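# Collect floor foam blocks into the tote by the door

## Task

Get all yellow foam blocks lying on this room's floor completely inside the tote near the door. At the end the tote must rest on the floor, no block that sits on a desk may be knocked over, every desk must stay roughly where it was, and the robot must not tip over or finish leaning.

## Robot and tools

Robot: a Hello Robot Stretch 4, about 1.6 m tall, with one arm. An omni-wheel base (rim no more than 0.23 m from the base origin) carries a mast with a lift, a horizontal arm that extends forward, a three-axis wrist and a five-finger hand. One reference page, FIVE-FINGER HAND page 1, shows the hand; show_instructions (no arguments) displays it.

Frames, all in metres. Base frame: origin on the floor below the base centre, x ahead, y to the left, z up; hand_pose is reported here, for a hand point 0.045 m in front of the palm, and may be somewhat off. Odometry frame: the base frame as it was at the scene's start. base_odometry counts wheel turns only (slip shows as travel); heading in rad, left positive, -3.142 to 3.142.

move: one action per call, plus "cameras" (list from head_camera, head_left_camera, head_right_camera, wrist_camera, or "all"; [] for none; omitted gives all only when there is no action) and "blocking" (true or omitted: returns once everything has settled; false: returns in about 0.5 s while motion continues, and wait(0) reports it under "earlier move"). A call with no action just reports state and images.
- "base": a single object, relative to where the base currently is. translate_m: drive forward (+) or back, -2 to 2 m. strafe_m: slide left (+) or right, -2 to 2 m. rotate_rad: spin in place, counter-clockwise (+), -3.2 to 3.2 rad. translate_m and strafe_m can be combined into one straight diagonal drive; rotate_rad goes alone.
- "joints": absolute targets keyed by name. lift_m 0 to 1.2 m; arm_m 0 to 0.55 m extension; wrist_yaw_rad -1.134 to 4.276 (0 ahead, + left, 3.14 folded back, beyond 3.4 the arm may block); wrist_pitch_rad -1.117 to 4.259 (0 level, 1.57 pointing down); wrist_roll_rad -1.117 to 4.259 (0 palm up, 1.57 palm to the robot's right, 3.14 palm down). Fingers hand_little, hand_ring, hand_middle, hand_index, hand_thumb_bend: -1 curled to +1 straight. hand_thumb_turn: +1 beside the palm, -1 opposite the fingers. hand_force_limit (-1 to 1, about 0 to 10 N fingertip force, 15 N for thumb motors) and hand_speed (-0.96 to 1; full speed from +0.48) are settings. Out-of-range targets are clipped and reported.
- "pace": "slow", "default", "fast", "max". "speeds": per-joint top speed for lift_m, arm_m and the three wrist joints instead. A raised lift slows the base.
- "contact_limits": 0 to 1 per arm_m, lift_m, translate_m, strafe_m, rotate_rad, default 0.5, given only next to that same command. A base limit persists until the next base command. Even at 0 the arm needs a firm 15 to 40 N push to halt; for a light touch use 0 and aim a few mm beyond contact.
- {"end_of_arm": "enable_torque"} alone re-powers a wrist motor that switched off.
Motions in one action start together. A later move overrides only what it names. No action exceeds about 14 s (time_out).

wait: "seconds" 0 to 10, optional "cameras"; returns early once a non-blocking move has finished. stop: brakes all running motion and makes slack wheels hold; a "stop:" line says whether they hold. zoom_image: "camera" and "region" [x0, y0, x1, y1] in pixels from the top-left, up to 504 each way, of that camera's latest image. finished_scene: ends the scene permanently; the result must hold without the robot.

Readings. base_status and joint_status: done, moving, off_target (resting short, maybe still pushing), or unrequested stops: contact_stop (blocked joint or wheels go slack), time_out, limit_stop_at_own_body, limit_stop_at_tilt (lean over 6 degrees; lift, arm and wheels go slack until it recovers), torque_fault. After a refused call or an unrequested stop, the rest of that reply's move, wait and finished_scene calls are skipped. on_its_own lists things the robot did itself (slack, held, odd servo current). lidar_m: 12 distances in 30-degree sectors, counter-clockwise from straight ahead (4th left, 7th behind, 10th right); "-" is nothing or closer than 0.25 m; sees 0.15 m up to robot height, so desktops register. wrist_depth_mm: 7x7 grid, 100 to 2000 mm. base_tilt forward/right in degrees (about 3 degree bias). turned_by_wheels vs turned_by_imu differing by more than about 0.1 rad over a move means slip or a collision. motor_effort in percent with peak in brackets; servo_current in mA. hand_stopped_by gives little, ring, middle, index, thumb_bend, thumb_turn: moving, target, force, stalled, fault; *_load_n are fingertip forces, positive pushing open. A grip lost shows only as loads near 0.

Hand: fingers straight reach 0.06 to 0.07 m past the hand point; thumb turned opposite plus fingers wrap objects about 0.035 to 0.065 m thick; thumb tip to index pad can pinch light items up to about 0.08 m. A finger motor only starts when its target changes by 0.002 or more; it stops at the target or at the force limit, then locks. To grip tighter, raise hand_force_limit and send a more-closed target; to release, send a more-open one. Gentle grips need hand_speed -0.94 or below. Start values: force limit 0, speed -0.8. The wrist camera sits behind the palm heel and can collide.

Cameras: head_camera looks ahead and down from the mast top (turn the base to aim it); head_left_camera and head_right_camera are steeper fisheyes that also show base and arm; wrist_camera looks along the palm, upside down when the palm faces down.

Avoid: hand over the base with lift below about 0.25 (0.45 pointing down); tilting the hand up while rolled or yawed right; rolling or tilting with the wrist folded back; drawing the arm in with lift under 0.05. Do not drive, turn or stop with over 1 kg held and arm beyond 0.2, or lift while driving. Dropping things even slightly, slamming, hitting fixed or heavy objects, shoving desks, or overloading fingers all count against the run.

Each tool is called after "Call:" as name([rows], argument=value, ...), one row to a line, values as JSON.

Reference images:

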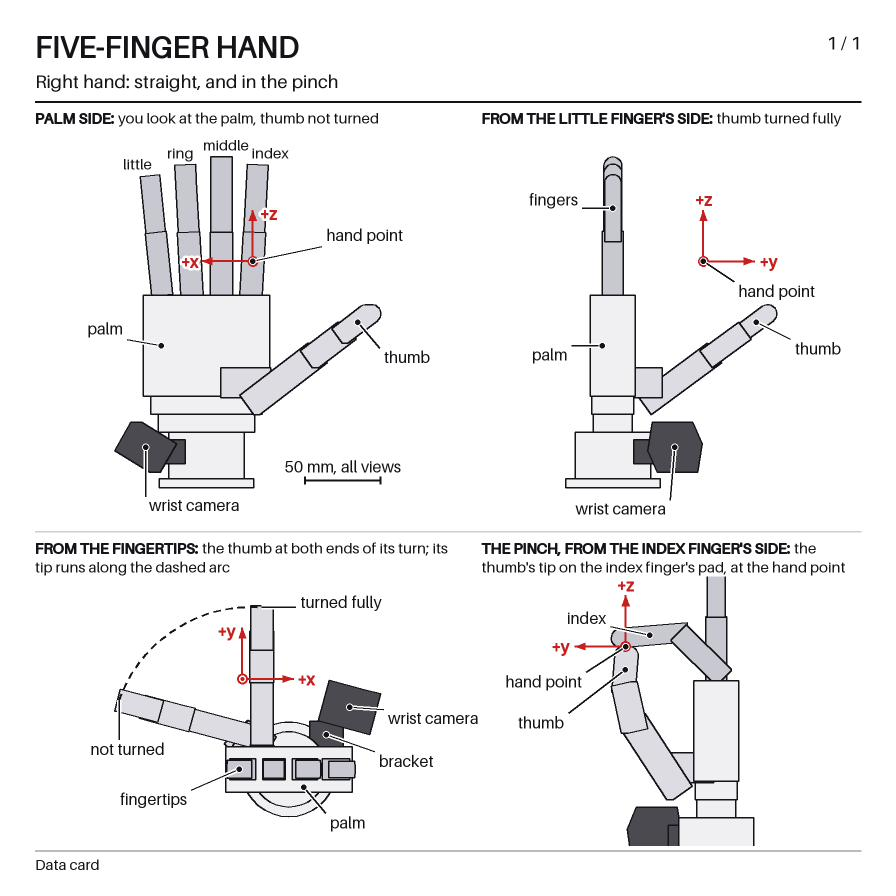

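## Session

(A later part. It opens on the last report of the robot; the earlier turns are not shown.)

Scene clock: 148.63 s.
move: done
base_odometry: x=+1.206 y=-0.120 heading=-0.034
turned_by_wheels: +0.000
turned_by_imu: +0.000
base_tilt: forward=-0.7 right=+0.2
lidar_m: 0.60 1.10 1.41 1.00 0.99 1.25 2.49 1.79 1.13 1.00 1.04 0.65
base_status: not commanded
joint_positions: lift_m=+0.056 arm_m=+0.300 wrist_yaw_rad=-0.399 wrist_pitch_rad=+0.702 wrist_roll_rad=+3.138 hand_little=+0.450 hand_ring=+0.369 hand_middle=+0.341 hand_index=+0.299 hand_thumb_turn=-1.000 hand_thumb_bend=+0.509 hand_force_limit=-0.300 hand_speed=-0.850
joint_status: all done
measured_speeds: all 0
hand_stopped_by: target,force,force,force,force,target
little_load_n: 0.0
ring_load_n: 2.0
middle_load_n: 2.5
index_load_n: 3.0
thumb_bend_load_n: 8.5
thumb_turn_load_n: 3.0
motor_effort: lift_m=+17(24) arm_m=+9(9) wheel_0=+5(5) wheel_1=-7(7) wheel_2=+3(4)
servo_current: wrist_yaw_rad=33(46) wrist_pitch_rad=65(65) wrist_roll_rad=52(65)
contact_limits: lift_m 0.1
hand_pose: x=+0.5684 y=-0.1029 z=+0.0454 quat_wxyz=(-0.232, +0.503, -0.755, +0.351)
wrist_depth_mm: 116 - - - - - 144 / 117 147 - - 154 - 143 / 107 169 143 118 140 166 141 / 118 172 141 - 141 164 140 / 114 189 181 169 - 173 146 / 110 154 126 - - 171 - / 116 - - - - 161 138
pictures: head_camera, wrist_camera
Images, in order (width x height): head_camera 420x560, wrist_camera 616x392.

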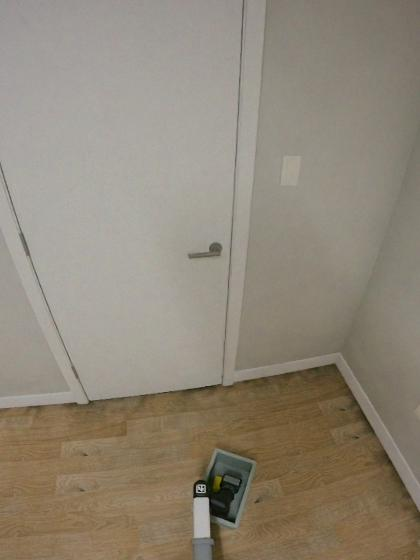

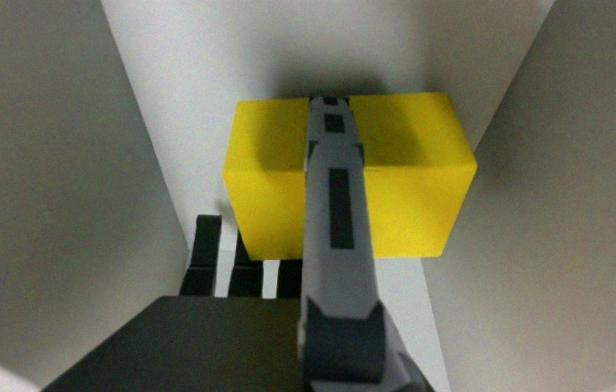

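Call:
move(joints={"lift_m": 0.050}, speeds={"lift_m": 0.05}, contact_limits={"lift_m": 0.05}, cameras=["wrist_camera"])

Call:
move(joints={"lift_m": 0.046}, speeds={"lift_m": 0.05}, contact_limits={"lift_m": 0.05}, cameras=["wrist_camera"])

Scene clock: 149.57 s.
move: done
base_odometry: x=+1.206 y=-0.120 heading=-0.034
turned_by_wheels: +0.000
turned_by_imu: +0.000
base_tilt: forward=-0.5 right=+0.3
lidar_m: 0.64 1.11 1.38 1.00 1.01 1.26 2.47 1.81 1.15 1.00 1.04 0.65
base_status: not commanded
joint_positions: lift_m=+0.050 arm_m=+0.300 wrist_yaw_rad=-0.399 wrist_pitch_rad=+0.702 wrist_roll_rad=+3.138 hand_little=+0.450 hand_ring=+0.369 hand_middle=+0.341 hand_index=+0.299 hand_thumb_turn=-1.000 hand_thumb_bend=+0.509 hand_force_limit=-0.300 hand_speed=-0.850
joint_status: all done
measured_speeds: all 0
hand_stopped_by: target,force,force,force,force,target
little_load_n: 0.0
ring_load_n: 2.0
middle_load_n: 2.5
index_load_n: 3.0
thumb_bend_load_n: 8.5
thumb_turn_load_n: 2.5
motor_effort: lift_m=+18(23) arm_m=+9(9) wheel_0=+4(5) wheel_1=-7(7) wheel_2=+3(4)
servo_current: wrist_yaw_rad=39(39) wrist_pitch_rad=52(65) wrist_roll_rad=39(59)
contact_limits: lift_m 0.05
hand_pose: x=+0.5684 y=-0.1029 z=+0.0394 quat_wxyz=(-0.232, +0.503, -0.755, +0.351)
wrist_depth_mm: 117 - - - - - - / 117 - - - 154 - 142 / 107 158 143 118 140 166 141 / 118 172 141 - 141 164 146 / 114 190 180 170 - 172 145 / 110 154 126 - - 171 - / 116 - - - - 169 137
Images, in order (width x height): wrist_camera 616x392.

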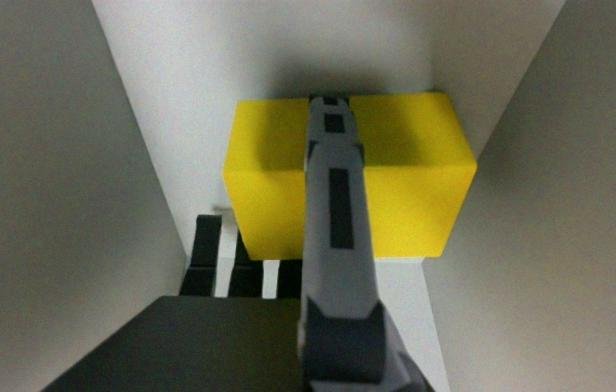

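Scene clock: 150.10 s.
move: done
base_odometry: x=+1.206 y=-0.120 heading=-0.034
turned_by_wheels: +0.000
turned_by_imu: +0.000
base_tilt: forward=-0.6 right=+0.2
lidar_m: 0.62 1.10 1.40 1.01 1.02 1.28 2.48 1.77 1.17 1.00 1.03 0.65
base_status: not commanded
joint_positions: lift_m=+0.046 arm_m=+0.300 wrist_yaw_rad=-0.399 wrist_pitch_rad=+0.702 wrist_roll_rad=+3.138 hand_little=+0.450 hand_ring=+0.369 hand_middle=+0.341 hand_index=+0.299 hand_thumb_turn=-1.000 hand_thumb_bend=+0.509 hand_force_limit=-0.300 hand_speed=-0.850
joint_status: all done
measured_speeds: all 0
hand_stopped_by: target,force,force,force,force,target
little_load_n: 0.0
ring_load_n: 2.0
middle_load_n: 2.5
index_load_n: 3.0
thumb_bend_load_n: 8.5
thumb_turn_load_n: 3.0
motor_effort: lift_m=+17(21) arm_m=+8(9) wheel_0=+4(5) wheel_1=-7(7) wheel_2=+3(3)
servo_current: wrist_yaw_rad=26(46) wrist_pitch_rad=39(52) wrist_roll_rad=20(52)
contact_limits: lift_m 0.05
hand_pose: x=+0.5684 y=-0.1029 z=+0.0354 quat_wxyz=(-0.232, +0.503, -0.755, +0.351)
wrist_depth_mm: 123 - - - - - - / 112 - - - 153 - 143 / 108 159 144 118 139 165 140 / 118 172 141 - 141 164 146 / 114 189 180 170 - 172 145 / 110 154 126 - - 171 - / 116 - - - - 161 137
Images, in order (width x height): wrist_camera 616x392.

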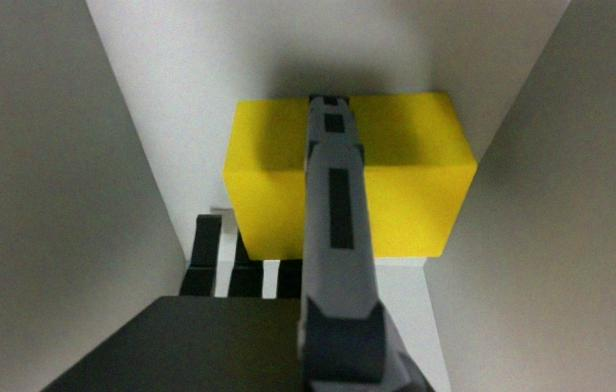

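Call:
move(joints={"lift_m": 0.0435}, speeds={"lift_m": 0.05}, contact_limits={"lift_m": 0.05})

Call:
move(joints={"lift_m": 0.041}, speeds={"lift_m": 0.05}, contact_limits={"lift_m": 0.05}, cameras=["wrist_camera"])

Scene clock: 151.00 s.
move: done
base_odometry: x=+1.206 y=-0.120 heading=-0.034
turned_by_wheels: +0.000
turned_by_imu: +0.000
base_tilt: forward=-0.7 right=+0.1
lidar_m: 0.62 1.11 1.43 1.00 1.01 1.25 2.49 1.80 1.13 1.01 1.03 0.64
base_status: not commanded
joint_positions: lift_m=+0.044 arm_m=+0.300 wrist_yaw_rad=-0.399 wrist_pitch_rad=+0.702 wrist_roll_rad=+3.139 hand_little=+0.450 hand_ring=+0.369 hand_middle=+0.341 hand_index=+0.299 hand_thumb_turn=-1.000 hand_thumb_bend=+0.509 hand_force_limit=-0.300 hand_speed=-0.850
joint_status: all done
measured_speeds: all 0
hand_stopped_by: target,force,force,force,force,target
little_load_n: 0.0
ring_load_n: 2.0
middle_load_n: 2.5
index_load_n: 3.0
thumb_bend_load_n: 8.5
thumb_turn_load_n: 3.0
motor_effort: lift_m=+15(20) arm_m=+9(9) wheel_0=+5(5) wheel_1=-7(7) wheel_2=+3(4)
servo_current: wrist_yaw_rad=46(46) wrist_pitch_rad=52(52) wrist_roll_rad=46(59)
contact_limits: lift_m 0.05
hand_pose: x=+0.5685 y=-0.1029 z=+0.0332 quat_wxyz=(-0.232, +0.503, -0.755, +0.351)
wrist_depth_mm: 124 - - - - - - / 118 - - - 153 - 142 / 108 159 143 118 140 164 140 / 119 172 141 - 140 164 146 / 115 189 180 169 - 172 146 / 110 154 126 - - 171 - / 116 - - - - 161 138
pictures: none

Scene clock: 151.47 s.
move: done
base_odometry: x=+1.206 y=-0.120 heading=-0.034
turned_by_wheels: +0.000
turned_by_imu: +0.000
base_tilt: forward=-0.7 right=+0.2
lidar_m: 0.62 1.11 1.41 1.00 1.01 1.26 2.48 1.78 1.13 1.00 1.01 0.66
base_status: not commanded
joint_positions: lift_m=+0.042 arm_m=+0.300 wrist_yaw_rad=-0.399 wrist_pitch_rad=+0.700 wrist_roll_rad=+3.139 hand_little=+0.450 hand_ring=+0.369 hand_middle=+0.341 hand_index=+0.299 hand_thumb_turn=-1.000 hand_thumb_bend=+0.509 hand_force_limit=-0.300 hand_speed=-0.850
joint_status: all done
measured_speeds: all 0
hand_stopped_by: target,force,force,force,force,target
little_load_n: 0.0
ring_load_n: 2.0
middle_load_n: 1.5
index_load_n: 2.5
thumb_bend_load_n: 8.5
thumb_turn_load_n: 3.0
motor_effort: lift_m=+12(16) arm_m=+9(9) wheel_0=+4(5) wheel_1=-7(7) wheel_2=+3(4)
servo_current: wrist_yaw_rad=33(46) wrist_pitch_rad=46(59) wrist_roll_rad=46(65)
contact_limits: lift_m 0.05
hand_pose: x=+0.5688 y=-0.1031 z=+0.0311 quat_wxyz=(-0.233, +0.502, -0.755, +0.352)
wrist_depth_mm: 124 - - - - - - / 118 - - - 154 - 142 / 108 159 143 118 140 165 140 / 119 171 140 - 140 163 146 / 115 190 180 170 - 172 145 / 110 154 126 - - 171 - / 116 - - - - 161 137
Images, in order (width x height): wrist_camera 616x392.

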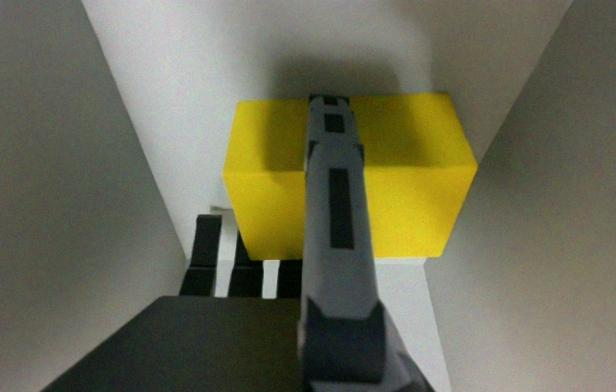

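Call:
move(joints={"hand_thumb_bend": 1.0, "hand_index": 0.75, "hand_middle": 0.75, "hand_ring": 0.75, "hand_little": 0.75, "hand_speed": -0.8}, cameras=["wrist_camera"])

Scene clock: 154.03 s.
move: done
base_odometry: x=+1.206 y=-0.120 heading=-0.034
turned_by_wheels: +0.000
turned_by_imu: +0.001
base_tilt: forward=-0.7 right=+0.2
lidar_m: 0.61 1.09 1.39 1.00 1.01 1.28 2.49 1.78 1.16 1.00 1.05 0.67
base_status: not commanded
joint_positions: lift_m=+0.041 arm_m=+0.300 wrist_yaw_rad=-0.400 wrist_pitch_rad=+0.700 wrist_roll_rad=+3.139 hand_little=+0.750 hand_ring=+0.750 hand_middle=+0.750 hand_index=+0.750 hand_thumb_turn=-1.000 hand_thumb_bend=+1.000 hand_force_limit=-0.300 hand_speed=-0.800
joint_status: all done
measured_speeds: all 0
hand_stopped_by: target,target,target,target,target,target
little_load_n: 0.0
ring_load_n: 0.0
middle_load_n: 0.0
index_load_n: 0.0
thumb_bend_load_n: -0.5
thumb_turn_load_n: 0.0
motor_effort: lift_m=+16(17) arm_m=+9(9) wheel_0=+4(5) wheel_1=-7(7) wheel_2=+3(3)
servo_current: wrist_yaw_rad=33(46) wrist_pitch_rad=46(59) wrist_roll_rad=46(78)
contact_limits: lift_m 0.05
hand_pose: x=+0.5688 y=-0.1031 z=+0.0308 quat_wxyz=(-0.233, +0.502, -0.755, +0.352)
wrist_depth_mm: 125 - - - - - - / 120 - - 109 - - 141 / 110 161 149 150 156 163 138 / 121 176 135 - - 161 144 / 116 194 170 163 - 168 142 / 118 158 126 - - 168 - / 119 - - - - 167 135
Images, in order (width x height): wrist_camera 616x392.

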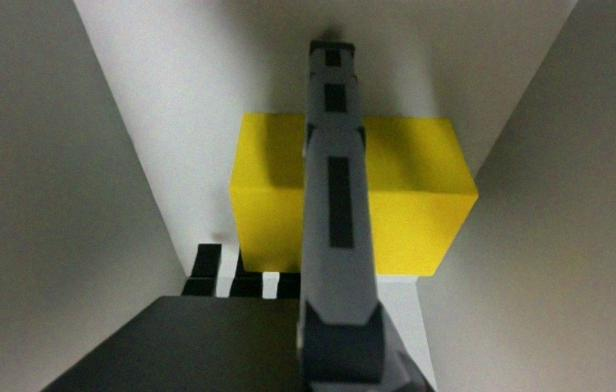

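Call:
move(joints={"lift_m": 0.08}, pace="slow", cameras=["wrist_camera"])

Call:
move(joints={"lift_m": 0.35}, cameras=["wrist_camera", "head_camera"])

Scene clock: 155.60 s.
move: done
base_odometry: x=+1.206 y=-0.120 heading=-0.034
turned_by_wheels: +0.000
turned_by_imu: +0.000
base_tilt: forward=-0.5 right=+0.3
lidar_m: 0.45 1.12 1.39 0.99 1.01 1.27 2.49 1.77 1.15 0.99 1.04 0.63
base_status: not commanded
joint_positions: lift_m=+0.080 arm_m=+0.300 wrist_yaw_rad=-0.400 wrist_pitch_rad=+0.700 wrist_roll_rad=+3.139 hand_little=+0.750 hand_ring=+0.750 hand_middle=+0.750 hand_index=+0.750 hand_thumb_turn=-1.000 hand_thumb_bend=+1.000 hand_force_limit=-0.300 hand_speed=-0.800
joint_status: all done
measured_speeds: all 0
hand_stopped_by: target,target,target,target,target,target
little_load_n: 0.0
ring_load_n: 0.0
middle_load_n: 0.0
index_load_n: 0.0
thumb_bend_load_n: 0.0
thumb_turn_load_n: 0.0
motor_effort: lift_m=+23(27) arm_m=+8(9) wheel_0=+5(5) wheel_1=-7(7) wheel_2=+3(3)
servo_current: wrist_yaw_rad=33(46) wrist_pitch_rad=39(65) wrist_roll_rad=65(72)
hand_pose: x=+0.5688 y=-0.1031 z=+0.0692 quat_wxyz=(-0.233, +0.502, -0.755, +0.352)
wrist_depth_mm: 125 150 - - - - 142 / 120 172 - 115 173 174 140 / 110 174 - 159 163 183 138 / 121 177 - - - 181 144 / 111 194 200 - - 169 143 / 133 158 126 - - 168 - / 544 - - - - 168 525
Images, in order (width x height): wrist_camera 616x392.

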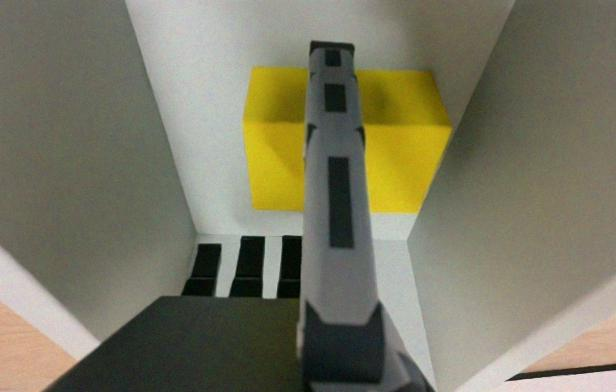

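Scene clock: 157.77 s.
move: done
base_odometry: x=+1.206 y=-0.120 heading=-0.034
turned_by_wheels: +0.000
turned_by_imu: +0.001
base_tilt: forward=-0.6 right=+0.1
lidar_m: 0.44 1.11 1.42 1.01 1.02 1.25 2.49 1.81 1.13 1.01 1.04 1.23
base_status: not commanded
joint_positions: lift_m=+0.350 arm_m=+0.300 wrist_yaw_rad=-0.400 wrist_pitch_rad=+0.700 wrist_roll_rad=+3.139 hand_little=+0.750 hand_ring=+0.750 hand_middle=+0.750 hand_index=+0.750 hand_thumb_turn=-1.000 hand_thumb_bend=+1.000 hand_force_limit=-0.300 hand_speed=-0.800
joint_status: all done
measured_speeds: all 0
hand_stopped_by: target,target,target,target,target,target
little_load_n: 0.0
ring_load_n: 0.0
middle_load_n: 0.0
index_load_n: 0.0
thumb_bend_load_n: 0.0
thumb_turn_load_n: 0.0
motor_effort: lift_m=+23(29) arm_m=+8(9) wheel_0=+4(5) wheel_1=-7(7) wheel_2=+3(3)
servo_current: wrist_yaw_rad=39(46) wrist_pitch_rad=33(65) wrist_roll_rad=52(72)
hand_pose: x=+0.5688 y=-0.1031 z=+0.3392 quat_wxyz=(-0.233, +0.502, -0.755, +0.352)
wrist_depth_mm: 452 445 427 - 418 442 442 / 504 500 492 109 504 504 504 / 580 574 580 580 - 574 569 / 668 668 676 676 - 668 647 / 831 831 750 206 - - - / - 931 126 - - - - / - - - - - - -
pictures: head_camera, wrist_camera
Images, in order (width x height): head_camera 420x560, wrist_camera 616x392.

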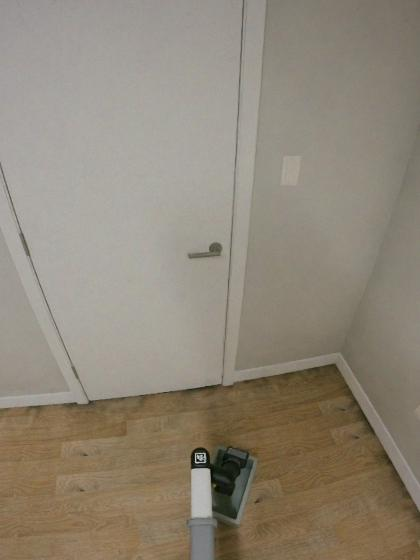

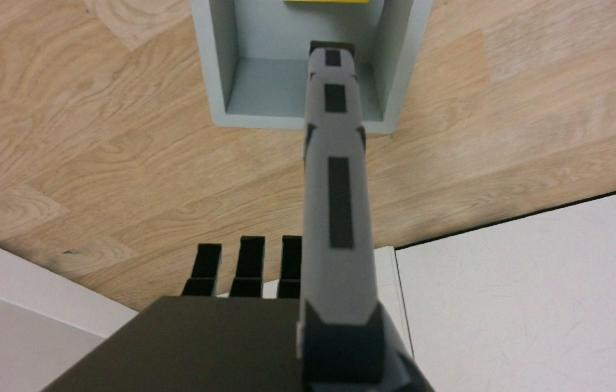

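Call:
finished_scene()

The scene is finished: the task was done.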